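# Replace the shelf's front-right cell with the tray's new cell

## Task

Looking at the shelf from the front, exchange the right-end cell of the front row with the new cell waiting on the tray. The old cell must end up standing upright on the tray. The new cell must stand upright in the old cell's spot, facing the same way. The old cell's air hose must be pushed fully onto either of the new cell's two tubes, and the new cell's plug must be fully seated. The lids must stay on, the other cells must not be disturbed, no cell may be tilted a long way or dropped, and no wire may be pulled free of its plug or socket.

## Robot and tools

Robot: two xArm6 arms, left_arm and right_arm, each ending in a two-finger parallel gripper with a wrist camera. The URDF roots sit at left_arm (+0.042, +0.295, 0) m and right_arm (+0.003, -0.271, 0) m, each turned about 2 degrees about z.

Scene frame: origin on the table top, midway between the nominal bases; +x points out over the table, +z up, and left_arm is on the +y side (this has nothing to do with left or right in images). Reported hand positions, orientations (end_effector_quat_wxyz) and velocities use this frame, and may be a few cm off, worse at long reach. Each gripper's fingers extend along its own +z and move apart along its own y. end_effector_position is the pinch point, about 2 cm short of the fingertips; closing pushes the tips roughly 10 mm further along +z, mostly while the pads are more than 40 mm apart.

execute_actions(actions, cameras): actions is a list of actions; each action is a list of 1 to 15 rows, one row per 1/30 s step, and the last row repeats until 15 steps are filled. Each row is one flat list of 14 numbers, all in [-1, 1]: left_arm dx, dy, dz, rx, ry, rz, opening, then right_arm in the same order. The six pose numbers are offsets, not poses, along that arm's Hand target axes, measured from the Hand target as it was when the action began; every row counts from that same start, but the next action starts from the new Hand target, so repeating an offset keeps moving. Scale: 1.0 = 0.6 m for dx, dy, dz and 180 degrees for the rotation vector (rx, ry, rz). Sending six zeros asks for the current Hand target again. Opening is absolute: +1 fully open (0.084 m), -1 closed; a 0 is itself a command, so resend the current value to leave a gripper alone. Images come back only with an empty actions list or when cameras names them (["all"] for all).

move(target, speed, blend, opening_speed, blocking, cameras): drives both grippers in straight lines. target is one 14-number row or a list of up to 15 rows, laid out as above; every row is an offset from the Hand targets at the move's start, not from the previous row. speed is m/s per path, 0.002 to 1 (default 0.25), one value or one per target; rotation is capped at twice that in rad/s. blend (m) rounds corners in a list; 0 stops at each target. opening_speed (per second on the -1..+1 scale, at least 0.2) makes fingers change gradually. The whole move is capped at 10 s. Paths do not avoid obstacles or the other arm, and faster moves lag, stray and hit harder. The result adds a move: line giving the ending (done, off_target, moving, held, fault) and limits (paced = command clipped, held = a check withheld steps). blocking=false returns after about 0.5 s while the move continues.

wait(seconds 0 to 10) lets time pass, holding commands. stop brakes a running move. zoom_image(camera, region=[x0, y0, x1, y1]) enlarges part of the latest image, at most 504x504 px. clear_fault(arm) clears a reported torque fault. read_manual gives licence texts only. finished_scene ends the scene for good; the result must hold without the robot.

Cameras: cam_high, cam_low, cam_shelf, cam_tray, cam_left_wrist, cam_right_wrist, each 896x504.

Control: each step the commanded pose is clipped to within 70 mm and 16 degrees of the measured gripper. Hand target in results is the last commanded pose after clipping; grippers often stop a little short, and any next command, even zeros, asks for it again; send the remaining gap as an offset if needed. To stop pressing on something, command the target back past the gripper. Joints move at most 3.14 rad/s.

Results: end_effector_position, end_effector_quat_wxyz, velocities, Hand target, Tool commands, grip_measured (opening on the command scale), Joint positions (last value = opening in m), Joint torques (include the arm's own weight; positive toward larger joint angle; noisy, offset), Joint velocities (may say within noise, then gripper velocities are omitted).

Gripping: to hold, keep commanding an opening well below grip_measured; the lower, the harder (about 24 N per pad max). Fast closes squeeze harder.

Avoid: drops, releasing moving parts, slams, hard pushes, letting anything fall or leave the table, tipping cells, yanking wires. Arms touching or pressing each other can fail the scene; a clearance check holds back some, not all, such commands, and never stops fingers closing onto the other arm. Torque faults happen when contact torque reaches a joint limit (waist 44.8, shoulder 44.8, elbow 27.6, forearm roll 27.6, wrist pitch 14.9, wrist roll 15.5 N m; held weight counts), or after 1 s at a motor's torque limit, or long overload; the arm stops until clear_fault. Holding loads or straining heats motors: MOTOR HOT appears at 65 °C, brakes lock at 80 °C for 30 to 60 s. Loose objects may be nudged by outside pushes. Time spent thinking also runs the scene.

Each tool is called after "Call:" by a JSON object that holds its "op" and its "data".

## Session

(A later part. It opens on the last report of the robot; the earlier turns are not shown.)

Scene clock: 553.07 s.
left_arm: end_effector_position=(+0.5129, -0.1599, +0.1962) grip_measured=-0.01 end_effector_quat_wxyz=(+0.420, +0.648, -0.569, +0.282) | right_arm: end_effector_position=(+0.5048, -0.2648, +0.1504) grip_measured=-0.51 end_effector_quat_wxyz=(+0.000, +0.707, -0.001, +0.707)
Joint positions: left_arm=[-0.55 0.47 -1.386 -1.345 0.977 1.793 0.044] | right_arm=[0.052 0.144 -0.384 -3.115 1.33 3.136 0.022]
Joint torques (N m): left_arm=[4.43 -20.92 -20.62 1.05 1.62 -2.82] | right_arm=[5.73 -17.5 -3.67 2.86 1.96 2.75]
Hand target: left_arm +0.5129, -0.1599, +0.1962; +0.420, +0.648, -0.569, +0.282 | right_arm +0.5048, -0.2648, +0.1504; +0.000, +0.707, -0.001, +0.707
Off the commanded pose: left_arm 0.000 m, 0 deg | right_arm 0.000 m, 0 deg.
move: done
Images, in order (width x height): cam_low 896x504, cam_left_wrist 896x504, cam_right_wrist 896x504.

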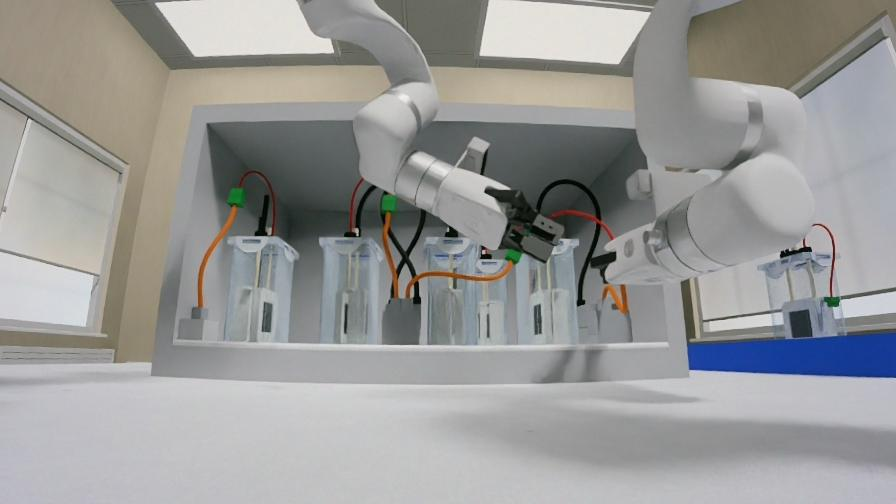

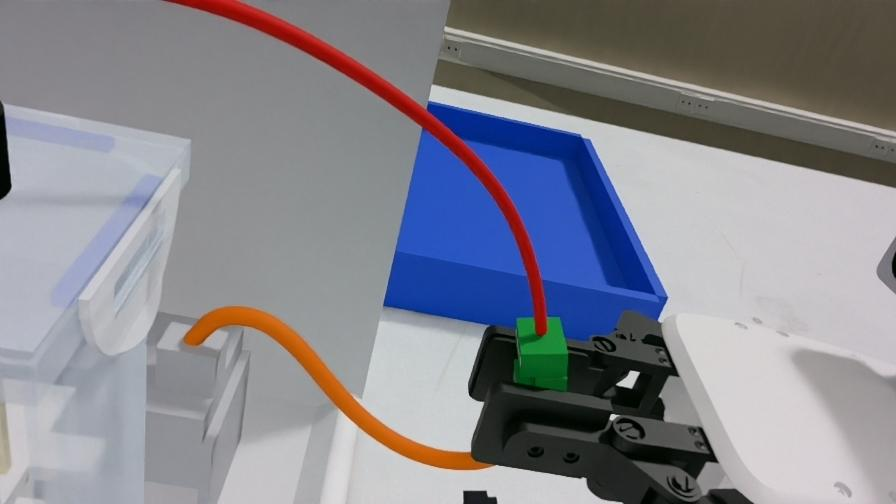

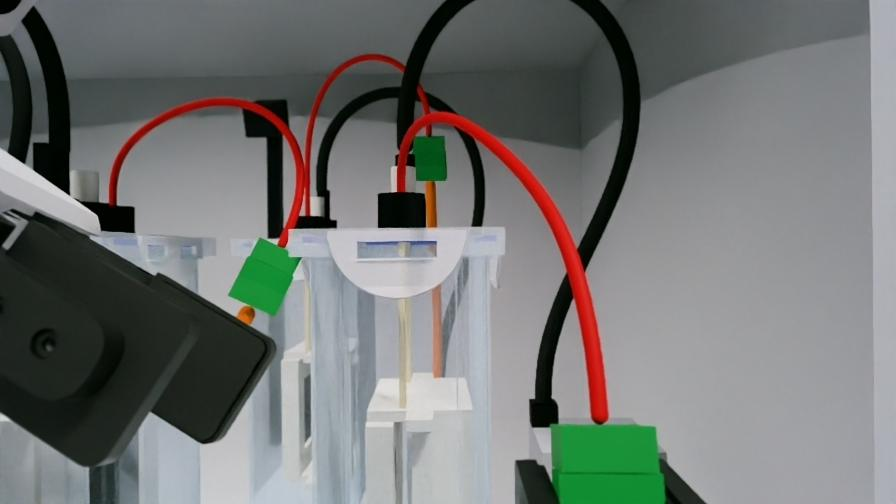

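Call:
{"op": "move", "data": {"target": [0.0848,-0.0033,0.1437,0,0,0,0, 0,0,0,0,0,0,-0.8], "speed": 0.08, "cameras": ["cam_low","cam_left_wrist","cam_right_wrist","cam_tray"]}}

Scene clock: 567.00 s.
left_arm: end_effector_position=(+0.5151, -0.2600, +0.1966) grip_measured=-0.01 end_effector_quat_wxyz=(+0.420, +0.648, -0.569, +0.282) | right_arm: end_effector_position=(+0.5048, -0.2648, +0.1504) grip_measured=-0.51 end_effector_quat_wxyz=(+0.000, +0.707, -0.001, +0.707)
Joint positions: left_arm=[-0.702 0.659 -1.665 -1.346 0.875 1.649 0.044] | right_arm=[0.052 0.144 -0.384 -3.115 1.33 3.136 0.022]
Joint torques (N m): left_arm=[-3.54 -23.81 -21.6 1.19 -1.59 -2.81] | right_arm=[5.82 -17.73 -3.55 2.82 1.87 2.75]
Hand target: left_arm +0.5151, -0.2600, +0.1966; +0.420, +0.648, -0.569, +0.282 | right_arm +0.5048, -0.2648, +0.1504; +0.000, +0.707, -0.001, +0.707
Off the commanded pose: left_arm 0.000 m, 0 deg | right_arm 0.000 m, 0 deg.
move: done
Images, in order (width x height): cam_low 896x504, cam_tray 896x504, cam_left_wrist 896x504, cam_right_wrist 896x504.

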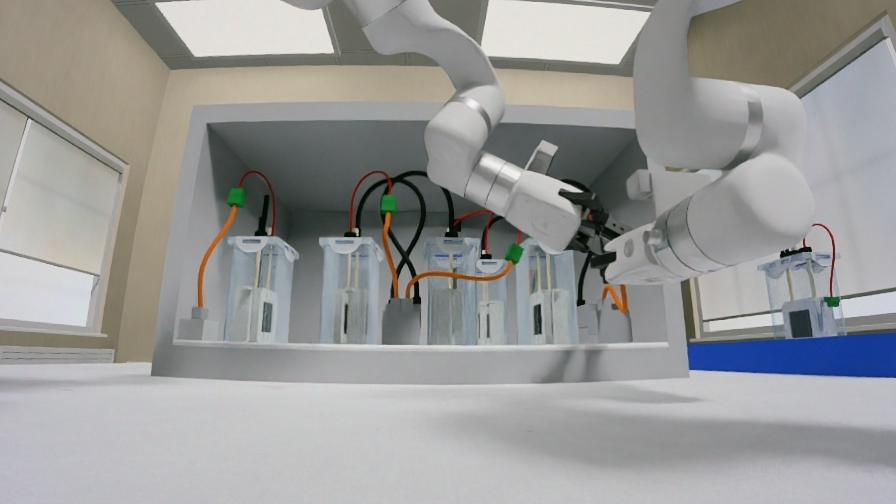

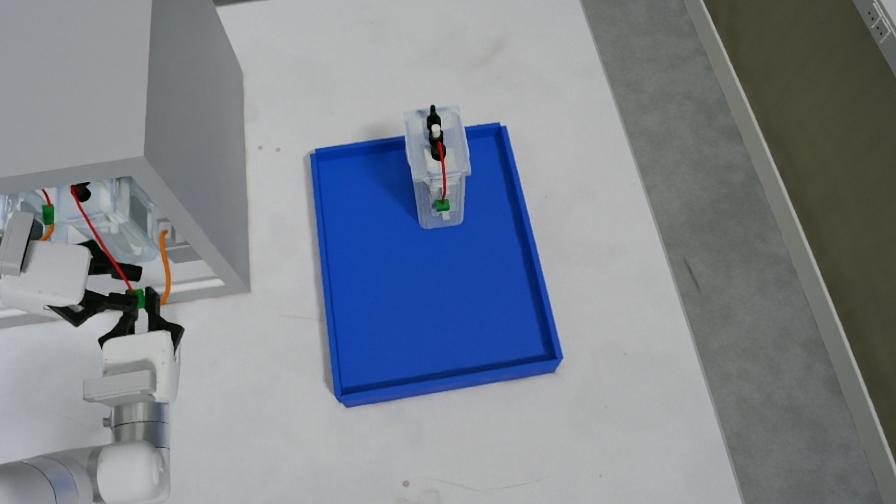

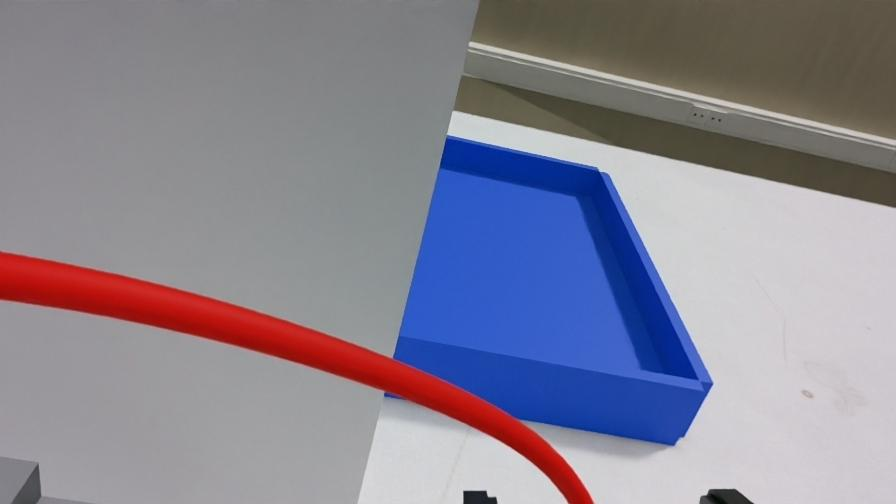

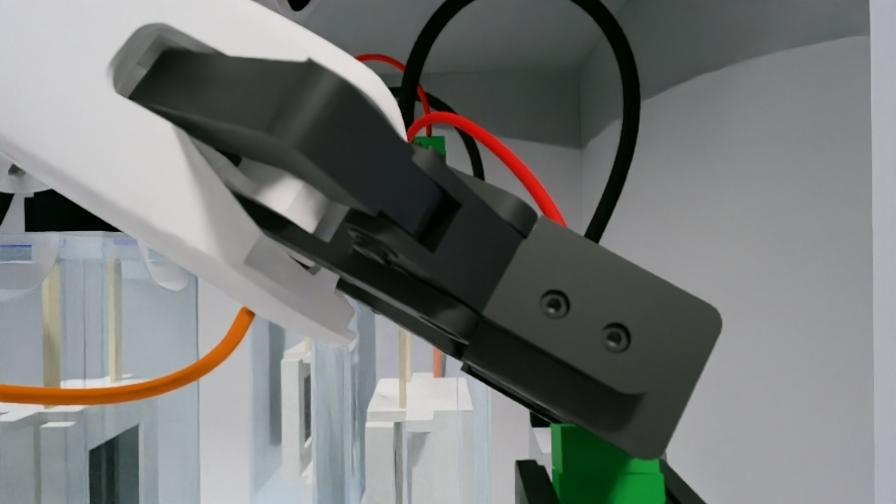

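Call:
{"op": "move", "data": {"target": [[-0.0053,-0.0007,-0.0027,0,0,0,0, 0,0,0,0,0,0,-0.8],[-0.0053,-0.0007,-0.0027,0,0,0,-0.85, 0,0,0,0,0,0,-0.8]], "speed": 0.05, "opening_speed": 0.5, "cameras": ["cam_low","cam_left_wrist","cam_right_wrist"]}}

Call:
{"op": "zoom_image", "data": {"camera": "cam_right_wrist", "region": [480, 360, 740, 504]}}

Scene clock: 578.60 s.
left_arm: end_effector_position=(+0.5150, -0.2571, +0.1947) grip_measured=-0.67 end_effector_quat_wxyz=(+0.421, +0.648, -0.569, +0.282) | right_arm: end_effector_position=(+0.5048, -0.2648, +0.1504) grip_measured=-0.51 end_effector_quat_wxyz=(+0.000, +0.707, -0.001, +0.707)
Joint positions: left_arm=[-0.698 0.655 -1.655 -1.35 0.877 1.658 0.014] | right_arm=[0.052 0.144 -0.384 -3.115 1.33 3.136 0.022]
Joint torques (N m): left_arm=[4.35 -22.64 -19.76 -1.47 -4.96 2.84] | right_arm=[6.13 -18.02 -3.4 -1.1 1.76 2.13]
Hand target: left_arm +0.5150, -0.2571, +0.1946; +0.420, +0.648, -0.569, +0.282 | right_arm +0.5048, -0.2648, +0.1504; +0.000, +0.707, -0.001, +0.707
Off the commanded pose: left_arm 0.000 m, 0 deg | right_arm 0.000 m, 0 deg.
move: done
Images, in order (width x height): cam_low 896x504, cam_left_wrist 896x504, cam_right_wrist 896x504.

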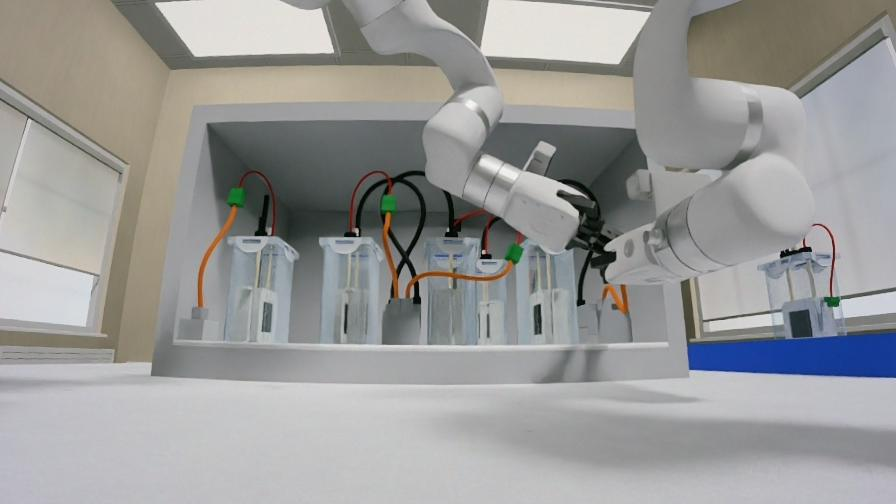

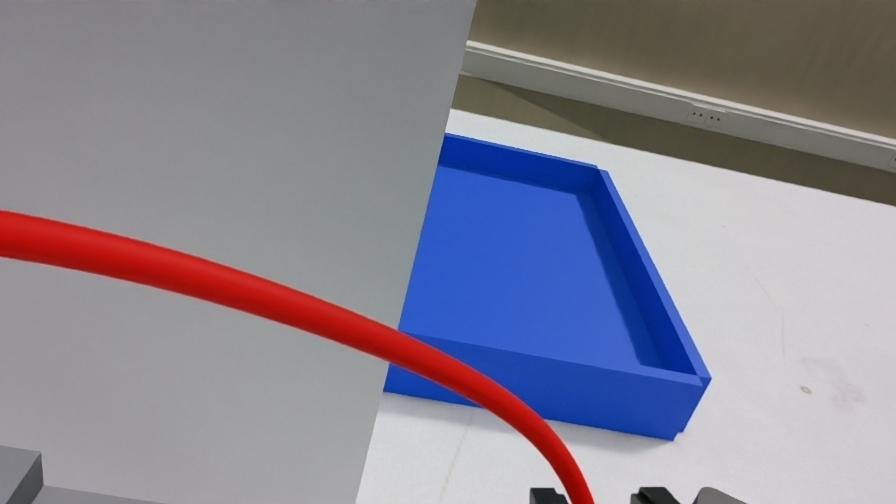

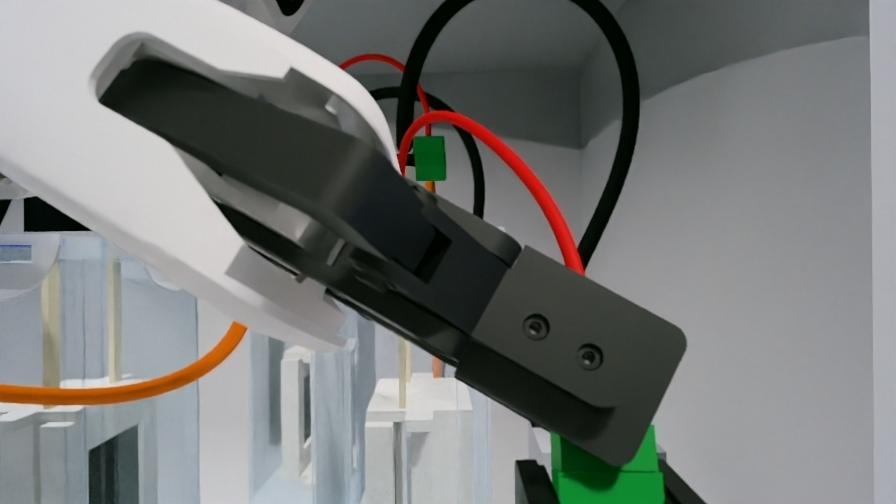

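Scaled by 1.938.

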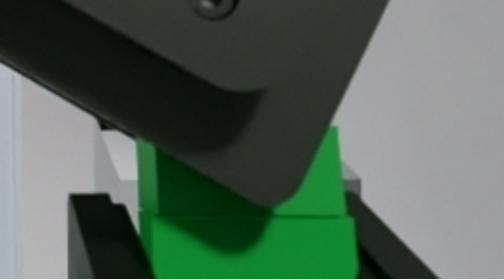

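Call:
{"op": "move", "data": {"target": [[0,0,0,0,0,0,-1, 0,0,0,0,0,0,-1],[0.0361,0,-0.0208,0,0,0,-1, 0,0,0,0,0,0,-1]], "speed": 0.04, "opening_speed": 0.5, "cameras": ["cam_low","cam_left_wrist","cam_right_wrist"]}}

Call:
{"op": "zoom_image", "data": {"camera": "cam_right_wrist", "region": [480, 300, 780, 504]}}

Scene clock: 585.03 s.
left_arm: end_effector_position=(+0.5206, -0.2571, +0.2189) grip_measured=-0.92 end_effector_quat_wxyz=(+0.420, +0.649, -0.569, +0.282) | right_arm: end_effector_position=(+0.5048, -0.2647, +0.1506) grip_measured=-0.52 end_effector_quat_wxyz=(+0.000, +0.707, -0.001, +0.707)
Joint positions: left_arm=[-0.69 0.638 -1.687 -1.307 0.896 1.598 0.003] | right_arm=[0.053 0.144 -0.384 -3.115 1.33 3.136 0.021]
Joint torques (N m): left_arm=[7.25 -48.04 -36.8 -1.33 0.53 -2.83] | right_arm=[3.68 2.69 2.78 2.51 -4.01 -1.27]
Hand target: left_arm +0.5207, -0.2571, +0.2190; +0.420, +0.648, -0.569, +0.282 | right_arm +0.5048, -0.2648, +0.1504; +0.000, +0.707, -0.001, +0.707
Off the commanded pose: left_arm 0.000 m, 0 deg | right_arm 0.000 m, 0 deg.
move: done
Images, in order (width x height): cam_low 896x504, cam_left_wrist 896x504, cam_right_wrist 896x504.

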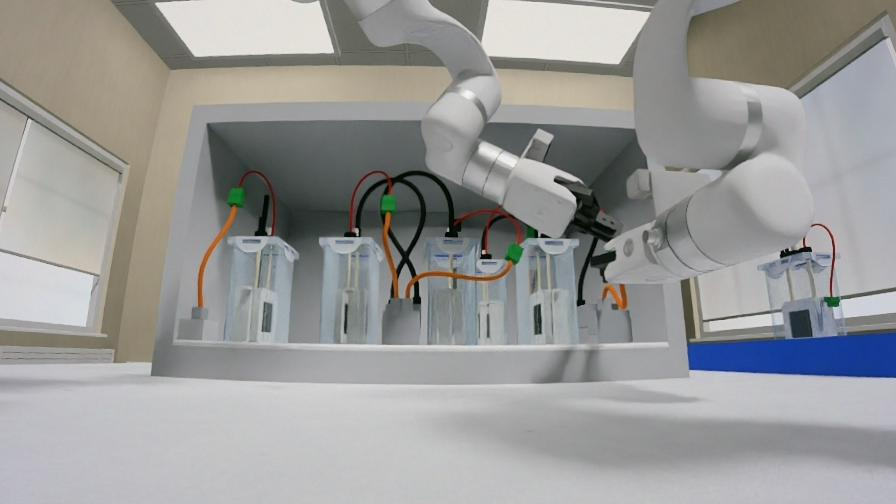

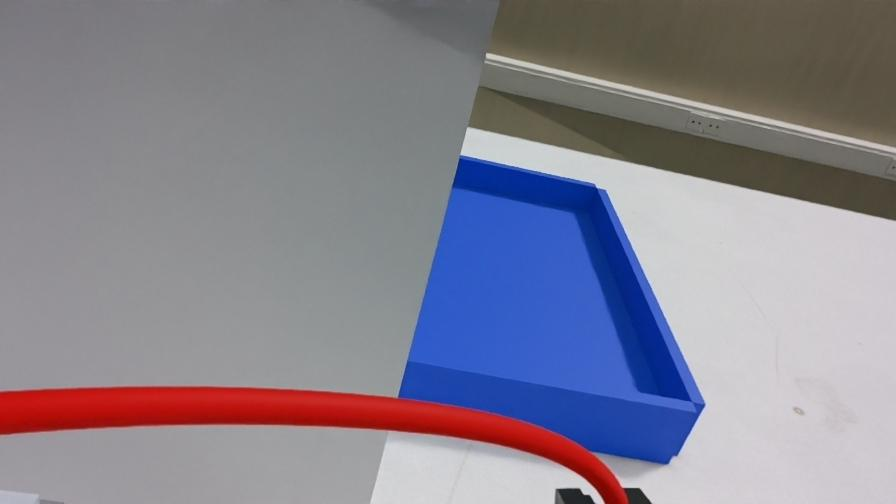

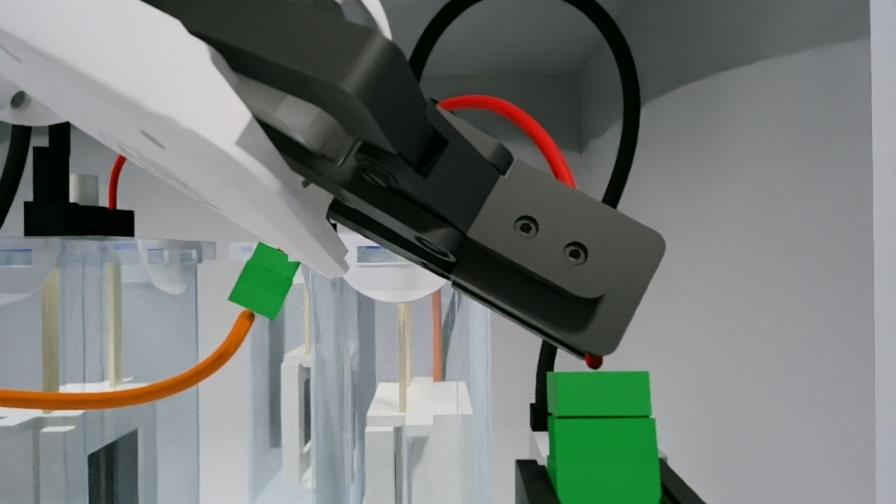

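Scaled by 1.680.

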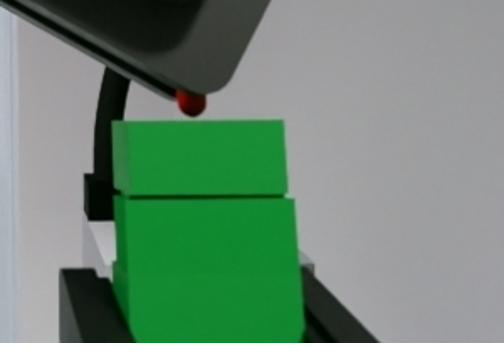

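Call:
{"op": "move", "data": {"target": [-0.0173,0,0.01,0,0,0,-1, 0,0,0,0,0,0,-0.8], "speed": 0.1, "cameras": ["cam_low","cam_left_wrist","cam_right_wrist"]}}

Call:
{"op": "zoom_image", "data": {"camera": "cam_right_wrist", "region": [480, 300, 780, 504]}}

Scene clock: 595.77 s.
left_arm: end_effector_position=(+0.5180, -0.2571, +0.2074) grip_measured=-0.92 end_effector_quat_wxyz=(+0.420, +0.648, -0.569, +0.282) | right_arm: end_effector_position=(+0.5046, -0.2648, +0.1500) grip_measured=-0.52 end_effector_quat_wxyz=(+0.000, +0.708, -0.001, +0.707)
Joint positions: left_arm=[-0.694 0.646 -1.671 -1.327 0.886 1.627 0.003] | right_arm=[0.052 0.145 -0.384 -3.115 1.33 3.136 0.021]
Joint torques (N m): left_arm=[-5.51 -5.73 -0.7 1.31 -1.56 2.89] | right_arm=[-3.85 -29.37 -18.81 2.32 7.44 -1.96]
Hand target: left_arm +0.5180, -0.2571, +0.2073; +0.420, +0.648, -0.569, +0.282 | right_arm +0.5048, -0.2648, +0.1504; +0.000, +0.707, -0.001, +0.707
Off the commanded pose: left_arm 0.000 m, 0 deg | right_arm 0.000 m, 0 deg.
move: done
Images, in order (width x height): cam_low 896x504, cam_left_wrist 896x504, cam_right_wrist 896x504.

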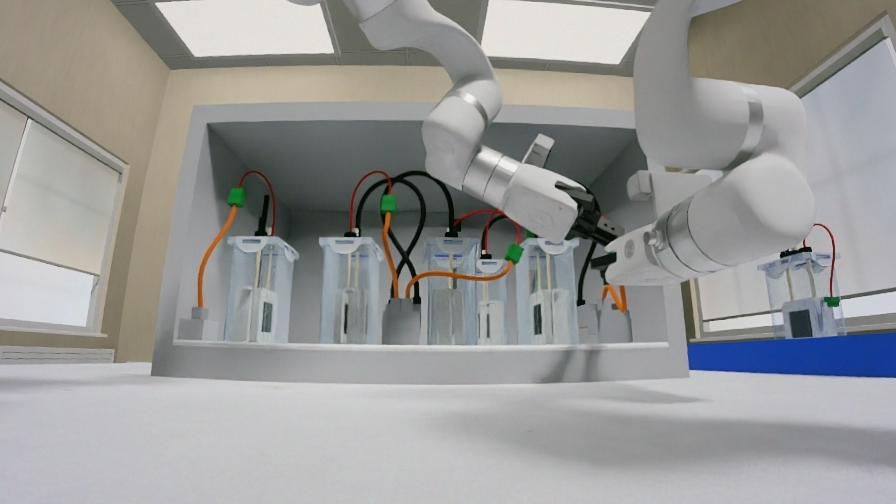

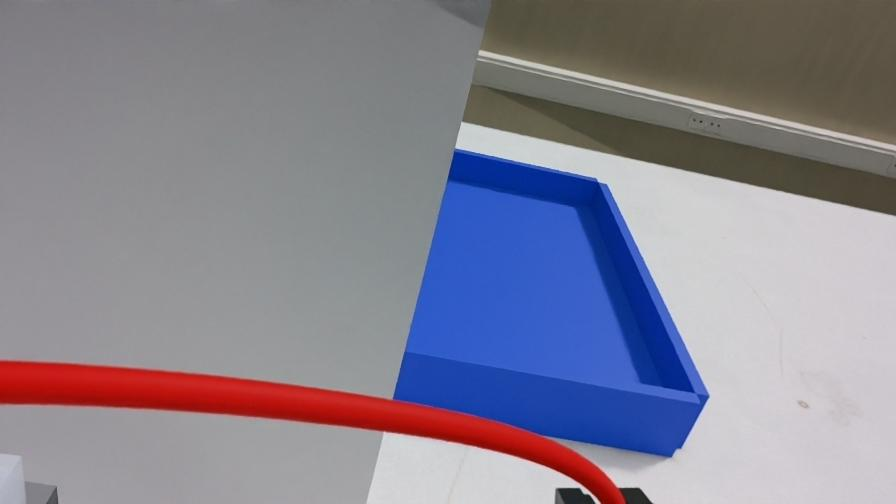

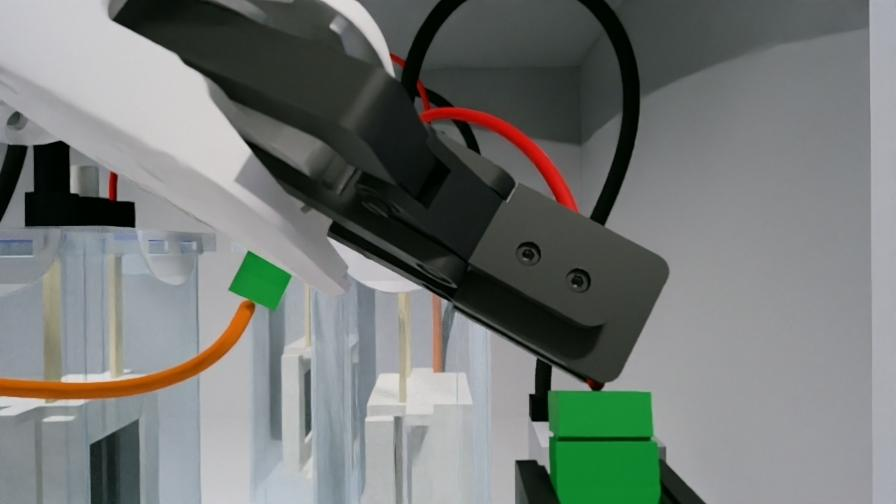

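Scaled by 1.680.

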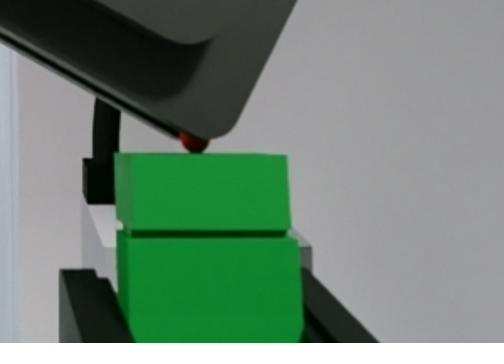

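Call:
{"op": "move", "data": {"target": [[0.0072,0,-0.0042,0,0,0,-1, 0,0,0,0,0,0,-1],[0.0072,0,-0.0042,0,0,0,-0.4, 0,0,0,0,0,0,-1]], "speed": 0.05, "opening_speed": 0.5, "cameras": ["cam_left_wrist","cam_right_wrist"]}}

Call:
{"op": "zoom_image", "data": {"camera": "cam_right_wrist", "region": [480, 300, 780, 504]}}

Scene clock: 625.77 s.
left_arm: end_effector_position=(+0.5191, -0.2571, +0.2121) grip_measured=-0.42 end_effector_quat_wxyz=(+0.420, +0.648, -0.569, +0.282) | right_arm: end_effector_position=(+0.5048, -0.2648, +0.1504) grip_measured=-0.52 end_effector_quat_wxyz=(+0.000, +0.707, -0.001, +0.707)
Joint positions: left_arm=[-0.692 0.642 -1.678 -1.319 0.89 1.615 0.026] | right_arm=[0.052 0.144 -0.384 -3.115 1.33 3.136 0.021]
Joint torques (N m): left_arm=[-3.59 -23.69 -17.81 -1.6 0.18 -2.68] | right_arm=[-4.03 -6.68 -9.56 0.29 2.28 -1.84]
Hand target: left_arm +0.5191, -0.2571, +0.2121; +0.420, +0.648, -0.569, +0.282 | right_arm +0.5048, -0.2648, +0.1504; +0.000, +0.707, -0.001, +0.707
Off the commanded pose: left_arm 0.000 m, 0 deg | right_arm 0.000 m, 0 deg.
move: done
Images, in order (width x height): cam_left_wrist 896x504, cam_right_wrist 896x504.

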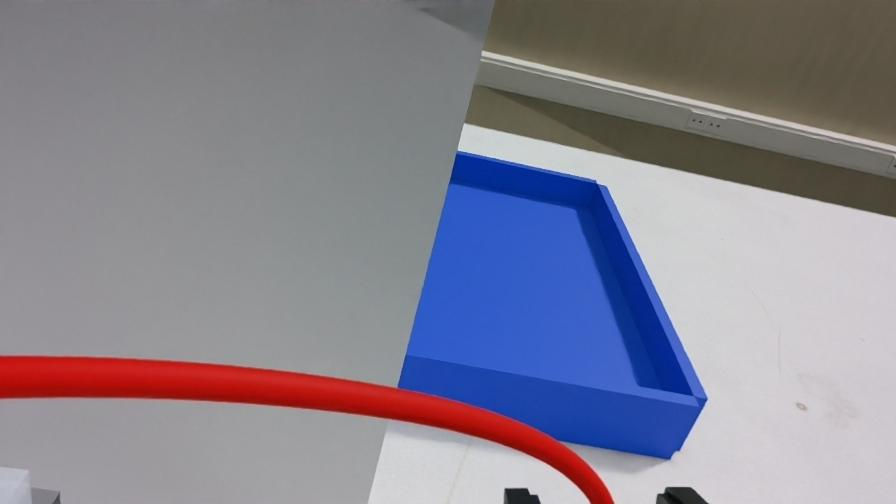

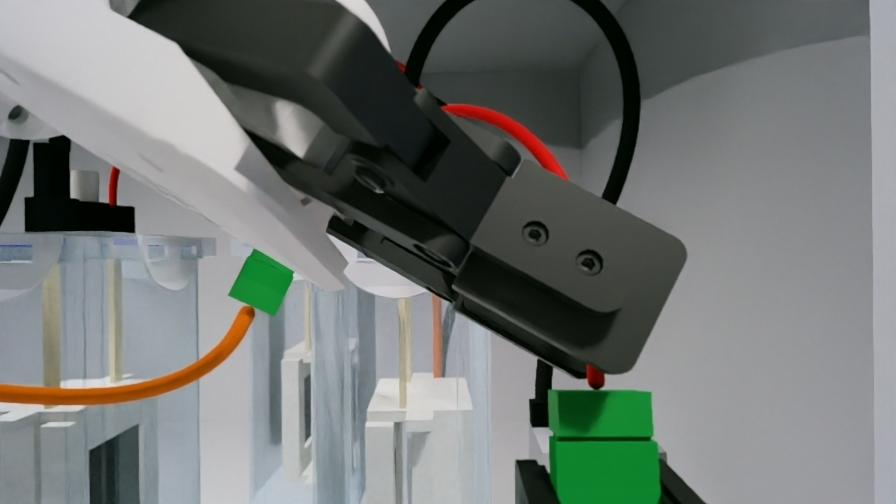

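Scaled by 1.680.

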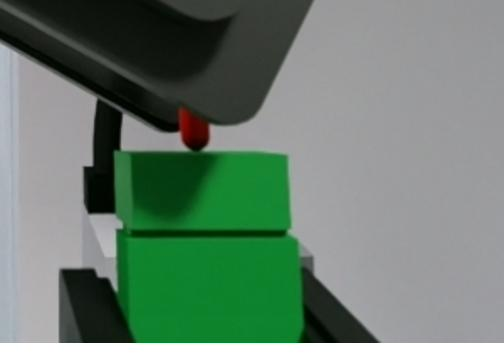

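Call:
{"op": "move", "data": {"target": [-0.0148,0,0.0153,0,0.0556,0,-0.3, 0,0,0,0,0,0,-1], "speed": 0.04, "cameras": ["cam_left_wrist","cam_right_wrist"]}}

Call:
{"op": "zoom_image", "data": {"camera": "cam_right_wrist", "region": [480, 300, 780, 504]}}

Scene clock: 657.37 s.
left_arm: end_effector_position=(+0.5163, -0.2606, +0.2002) grip_measured=-0.32 end_effector_quat_wxyz=(+0.468, +0.621, -0.530, +0.337) | right_arm: end_effector_position=(+0.5048, -0.2648, +0.1504) grip_measured=-0.52 end_effector_quat_wxyz=(+0.000, +0.707, -0.001, +0.707)
Joint positions: left_arm=[-0.684 0.656 -1.597 -1.608 0.917 1.871 0.03] | right_arm=[0.052 0.144 -0.384 -3.115 1.33 3.136 0.021]
Joint torques (N m): left_arm=[4.3 -23.51 -17.21 -1.67 2.04 2.75] | right_arm=[-3.99 -7.41 -9.48 -2.06 2.32 -1.91]
Hand target: left_arm +0.5163, -0.2606, +0.2002; +0.468, +0.621, -0.530, +0.337 | right_arm +0.5048, -0.2648, +0.1504; +0.000, +0.707, -0.001, +0.707
Off the commanded pose: left_arm 0.000 m, 0 deg | right_arm 0.000 m, 0 deg.
move: done
Images, in order (width x height): cam_left_wrist 896x504, cam_right_wrist 896x504.

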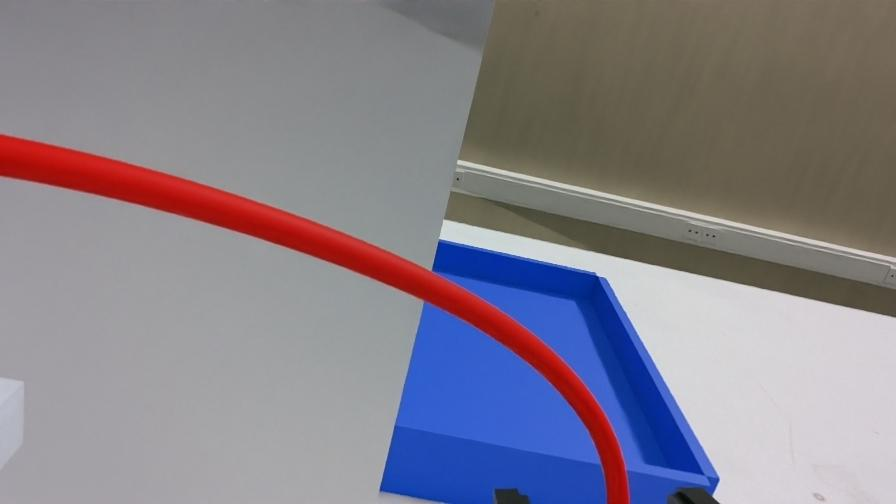

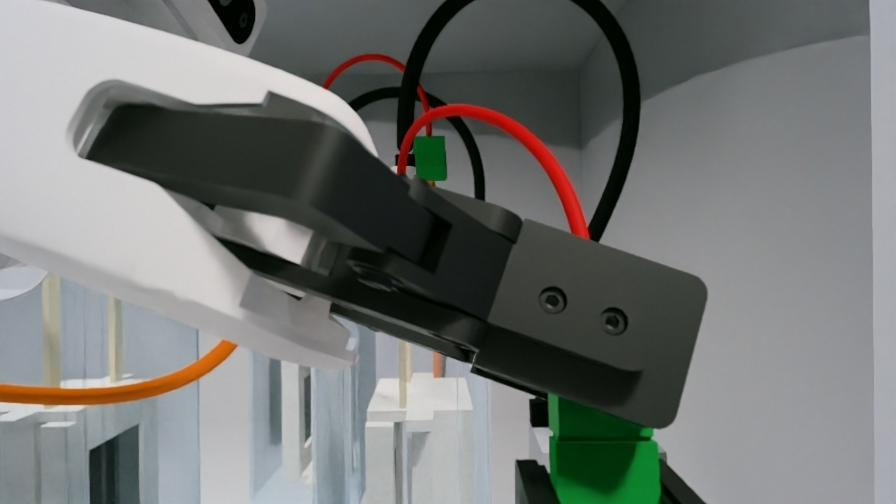

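Scaled by 1.680.

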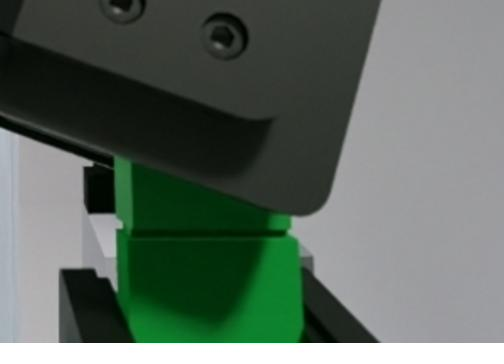

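Call:
{"op": "move", "data": {"target": [[-0.0068,0,-0.0025,0,0,0,-0.3, 0,0,0,0,0,0,-1],[-0.0068,0,-0.0025,0,0,0,-1, 0,0,0,0,0,0,-1]], "speed": 0.04, "opening_speed": 0.4, "cameras": ["cam_left_wrist","cam_right_wrist"]}}

Call:
{"op": "zoom_image", "data": {"camera": "cam_right_wrist", "region": [480, 300, 780, 504]}}

Scene clock: 673.07 s.
left_arm: end_effector_position=(+0.5156, -0.2578, +0.1970) grip_measured=-0.67 end_effector_quat_wxyz=(+0.469, +0.621, -0.530, +0.337) | right_arm: end_effector_position=(+0.5048, -0.2648, +0.1504) grip_measured=-0.52 end_effector_quat_wxyz=(+0.000, +0.707, -0.001, +0.707)
Joint positions: left_arm=[-0.68 0.653 -1.586 -1.614 0.92 1.883 0.015] | right_arm=[0.052 0.144 -0.384 -3.115 1.33 3.136 0.021]
Joint torques (N m): left_arm=[3.97 -30.76 -17.29 -1.6 0.18 2.66] | right_arm=[-3.93 -7.84 -8.79 -2.29 2.22 -1.75]
Hand target: left_arm +0.5156, -0.2578, +0.1969; +0.468, +0.621, -0.530, +0.337 | right_arm +0.5048, -0.2648, +0.1504; +0.000, +0.707, -0.001, +0.707
Off the commanded pose: left_arm 0.000 m, 0 deg | right_arm 0.000 m, 0 deg.
move: done
Images, in order (width x height): cam_left_wrist 896x504, cam_right_wrist 896x504.

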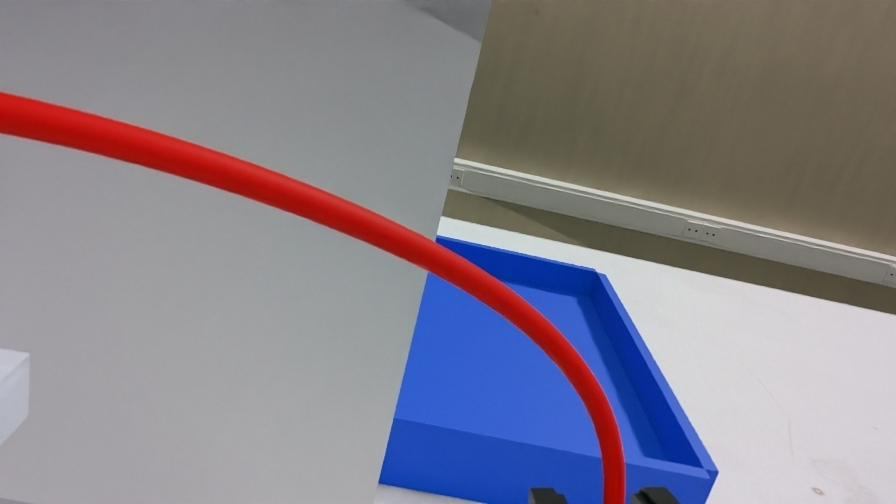

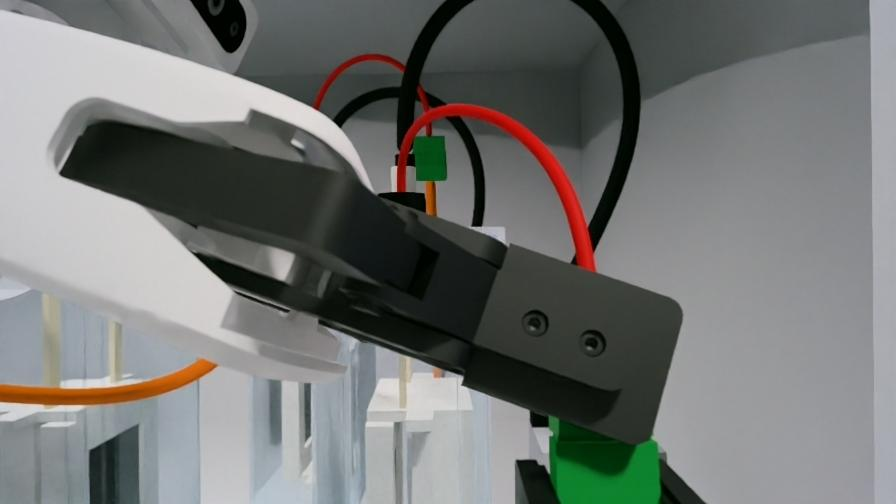

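Scaled by 1.680.

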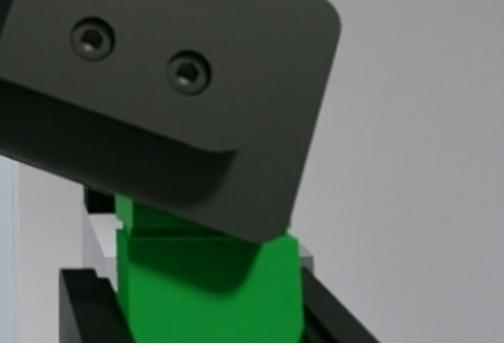

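Call:
{"op": "move", "data": {"target": [[0,0,0,0,0,0,-1, 0,0,0,0,0,0,-0.3],[0,0,0,0,0,0,-1, 0.0133,0,-0.0133,0,0,0,-0.3],[0,0,0,0,0,0,-1, 0.0133,0,-0.0133,0,0,0,-1]], "speed": 0.04, "opening_speed": 0.5, "cameras": ["cam_left_wrist","cam_right_wrist"]}}

Call:
{"op": "zoom_image", "data": {"camera": "cam_right_wrist", "region": [480, 300, 780, 504]}}

Scene clock: 683.10 s.
left_arm: end_effector_position=(+0.5156, -0.2578, +0.1969) grip_measured=-0.67 end_effector_quat_wxyz=(+0.468, +0.621, -0.530, +0.337) | right_arm: end_effector_position=(+0.4968, -0.2648, +0.1584) grip_measured=-0.51 end_effector_quat_wxyz=(+0.000, +0.707, -0.001, +0.707)
Joint positions: left_arm=[-0.68 0.653 -1.586 -1.614 0.92 1.883 0.015] | right_arm=[0.053 0.091 -0.353 -3.114 1.309 3.135 0.022]
Joint torques (N m): left_arm=[2.5 -23.4 -18.1 -1.39 -0.36 1.77] | right_arm=[5.77 -17.51 -5.48 2.97 0.54 -2.82]
Hand target: left_arm +0.5156, -0.2578, +0.1969; +0.468, +0.621, -0.530, +0.337 | right_arm +0.4968, -0.2648, +0.1584; +0.000, +0.707, -0.001, +0.707
Off the commanded pose: left_arm 0.000 m, 0 deg | right_arm 0.000 m, 0 deg.
move: done
Images, in order (width x height): cam_left_wrist 896x504, cam_right_wrist 896x504.

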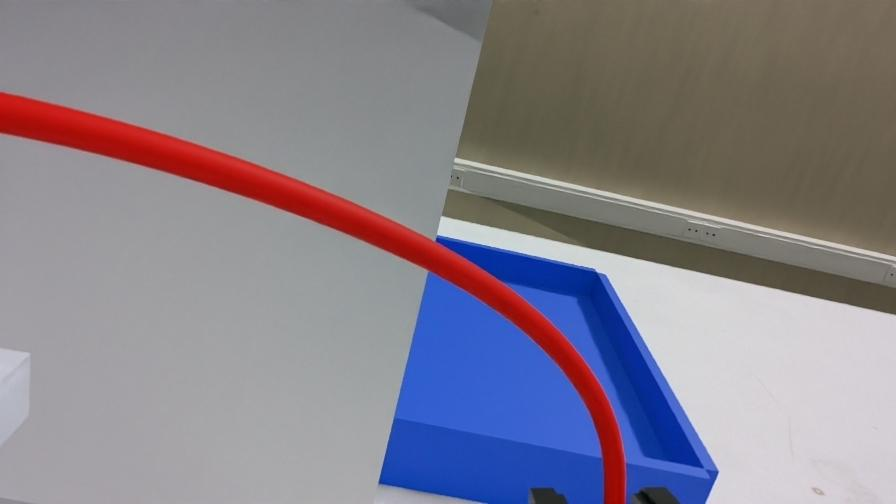

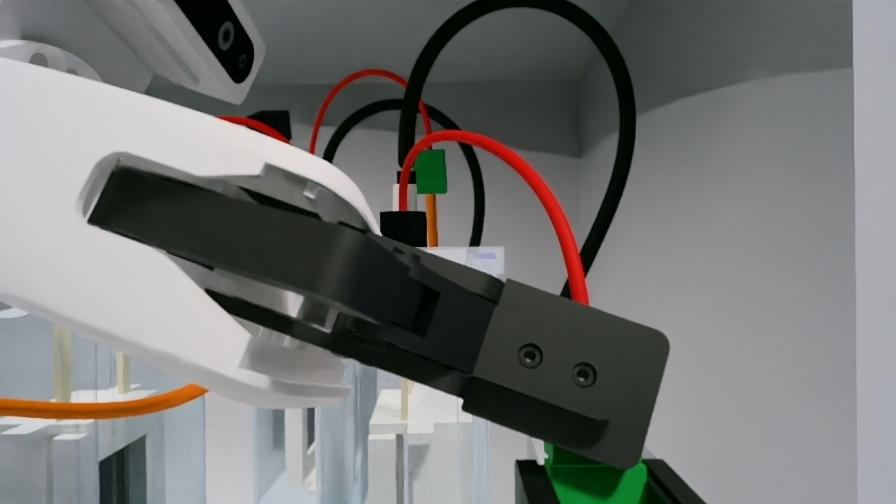

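Scaled by 1.680.

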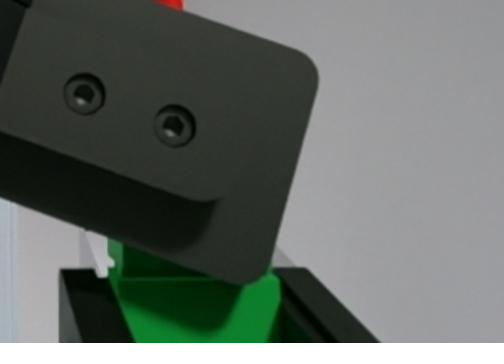

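Call:
{"op": "move", "data": {"target": [0.0125,0,-0.0046,0,0,0,-1, 0,0,0,0,0,0,-1], "speed": 0.006, "cameras": ["cam_right_wrist"]}}

Call:
{"op": "zoom_image", "data": {"camera": "cam_right_wrist", "region": [480, 300, 780, 504]}}

Scene clock: 688.37 s.
left_arm: end_effector_position=(+0.5173, -0.2578, +0.2048) grip_measured=-0.68 end_effector_quat_wxyz=(+0.469, +0.621, -0.530, +0.337) | right_arm: end_effector_position=(+0.4968, -0.2647, +0.1584) grip_measured=-0.51 end_effector_quat_wxyz=(+0.000, +0.707, -0.001, +0.707)
Joint positions: left_arm=[-0.678 0.645 -1.593 -1.601 0.921 1.864 0.014] | right_arm=[0.053 0.091 -0.353 -3.114 1.309 3.135 0.022]
Joint torques (N m): left_arm=[6.08 -44.24 -32.45 -0.91 2.83 -2.73] | right_arm=[-0.17 1.17 2.12 2.57 -2.88 -2.44]
Hand target: left_arm +0.5174, -0.2577, +0.2047; +0.468, +0.621, -0.530, +0.337 | right_arm +0.4968, -0.2648, +0.1584; +0.000, +0.707, -0.001, +0.707
Off the commanded pose: left_arm 0.000 m, 0 deg | right_arm 0.000 m, 0 deg.
move: done
Images, in order (width x height): cam_right_wrist 896x504.

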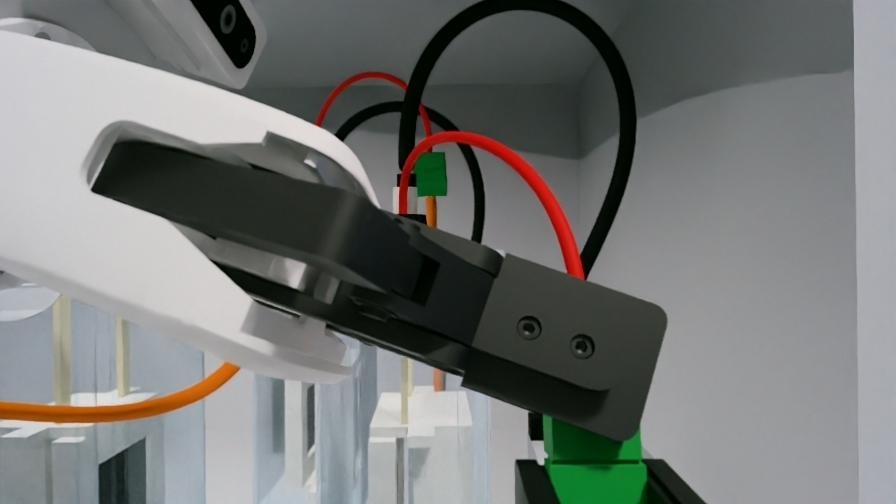

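Scaled by 1.680.

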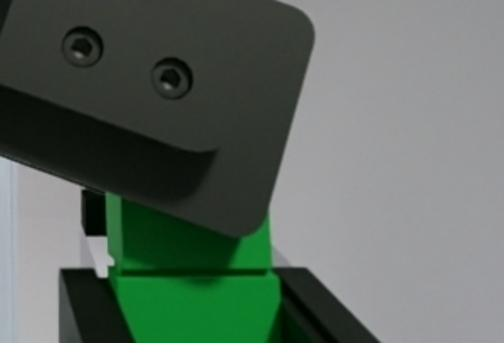

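Call:
{"op": "execute_actions", "data": {"actions": [], "cameras": ["cam_shelf","cam_tray"]}}

Call:
{"op": "zoom_image", "data": {"camera": "cam_shelf", "region": [180, 220, 260, 300]}}

Call:
{"op": "zoom_image", "data": {"camera": "cam_shelf", "region": [525, 190, 585, 240]}}

Call:
{"op": "zoom_image", "data": {"camera": "cam_tray", "region": [415, 180, 475, 230]}}

Scene clock: 765.77 s.
left_arm: end_effector_position=(+0.5174, -0.2577, +0.2047) grip_measured=-0.68 end_effector_quat_wxyz=(+0.468, +0.621, -0.530, +0.337) | right_arm: end_effector_position=(+0.4968, -0.2648, +0.1584) grip_measured=-0.51 end_effector_quat_wxyz=(+0.000, +0.707, -0.001, +0.707)
Joint positions: left_arm=[-0.678 0.645 -1.593 -1.601 0.921 1.864 0.014] | right_arm=[0.053 0.091 -0.353 -3.114 1.309 3.135 0.022]
Joint velocities: within noise
Joint torques (N m): left_arm=[6.18 -41.34 -30.63 -0.91 0.56 -2.72] | right_arm=[-5.06 1.1 2.23 2.49 -1.15 -1.76]
Hand target: left_arm +0.5174, -0.2577, +0.2047; +0.468, +0.621, -0.530, +0.337 | right_arm +0.4968, -0.2648, +0.1584; +0.000, +0.707, -0.001, +0.707
Tool commands: left_gripper/opening=-1.0 right_gripper/opening=-1.0
Off the commanded pose: left_arm 0.000 m, 0 deg | right_arm 0.000 m, 0 deg.
Images, in order (width x height): cam_shelf 896x504, cam_tray 896x504.

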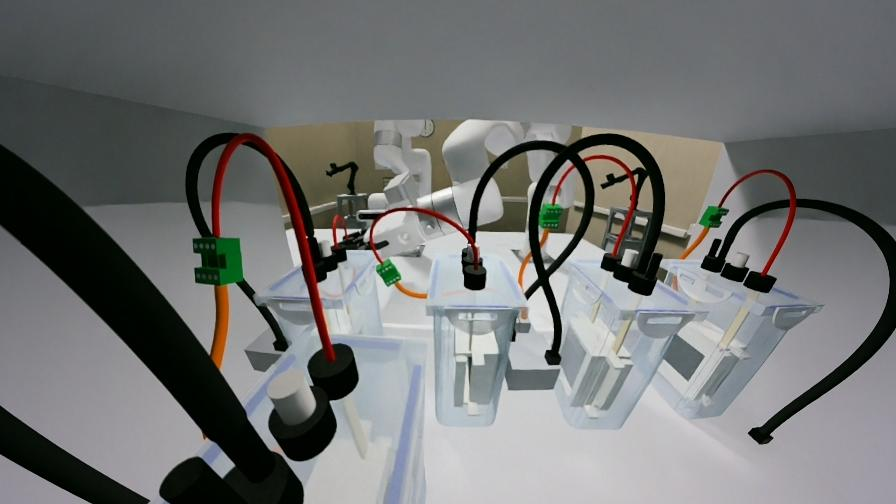

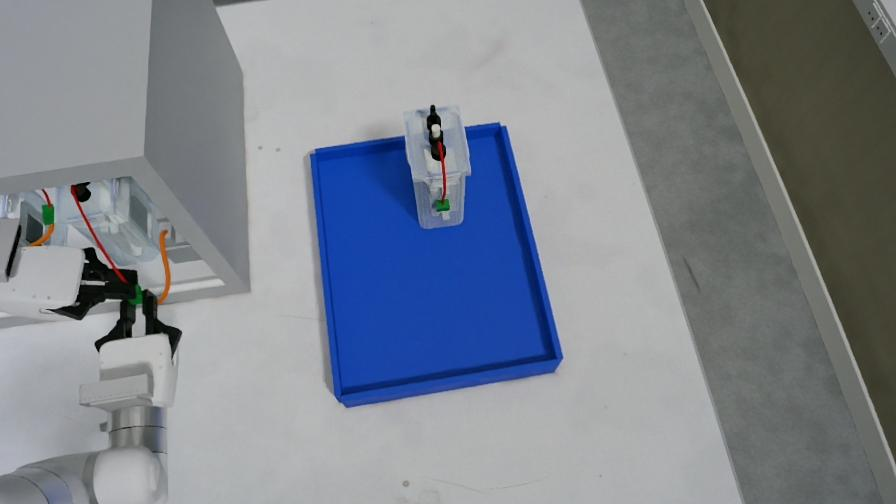

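Scaled by 6.300.

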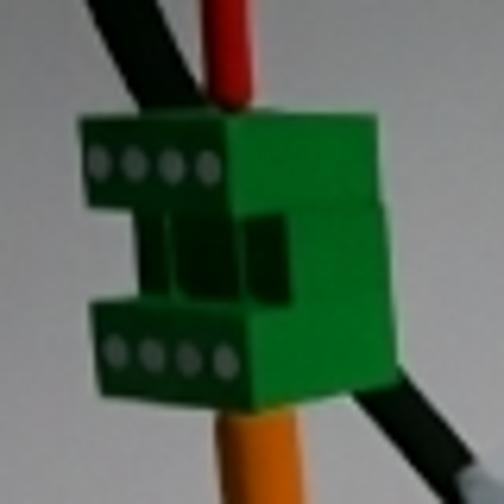

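Scaled by 8.400.

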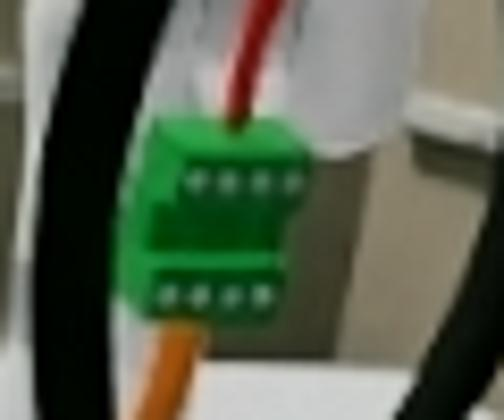

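Scaled by 8.400.

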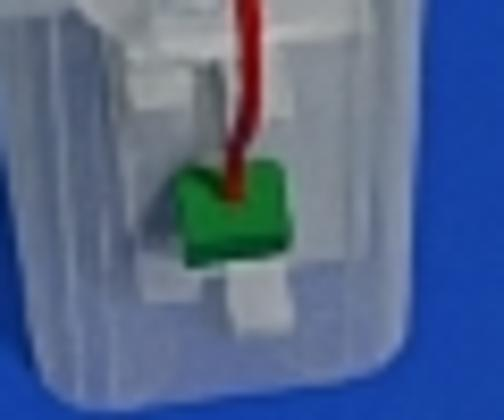

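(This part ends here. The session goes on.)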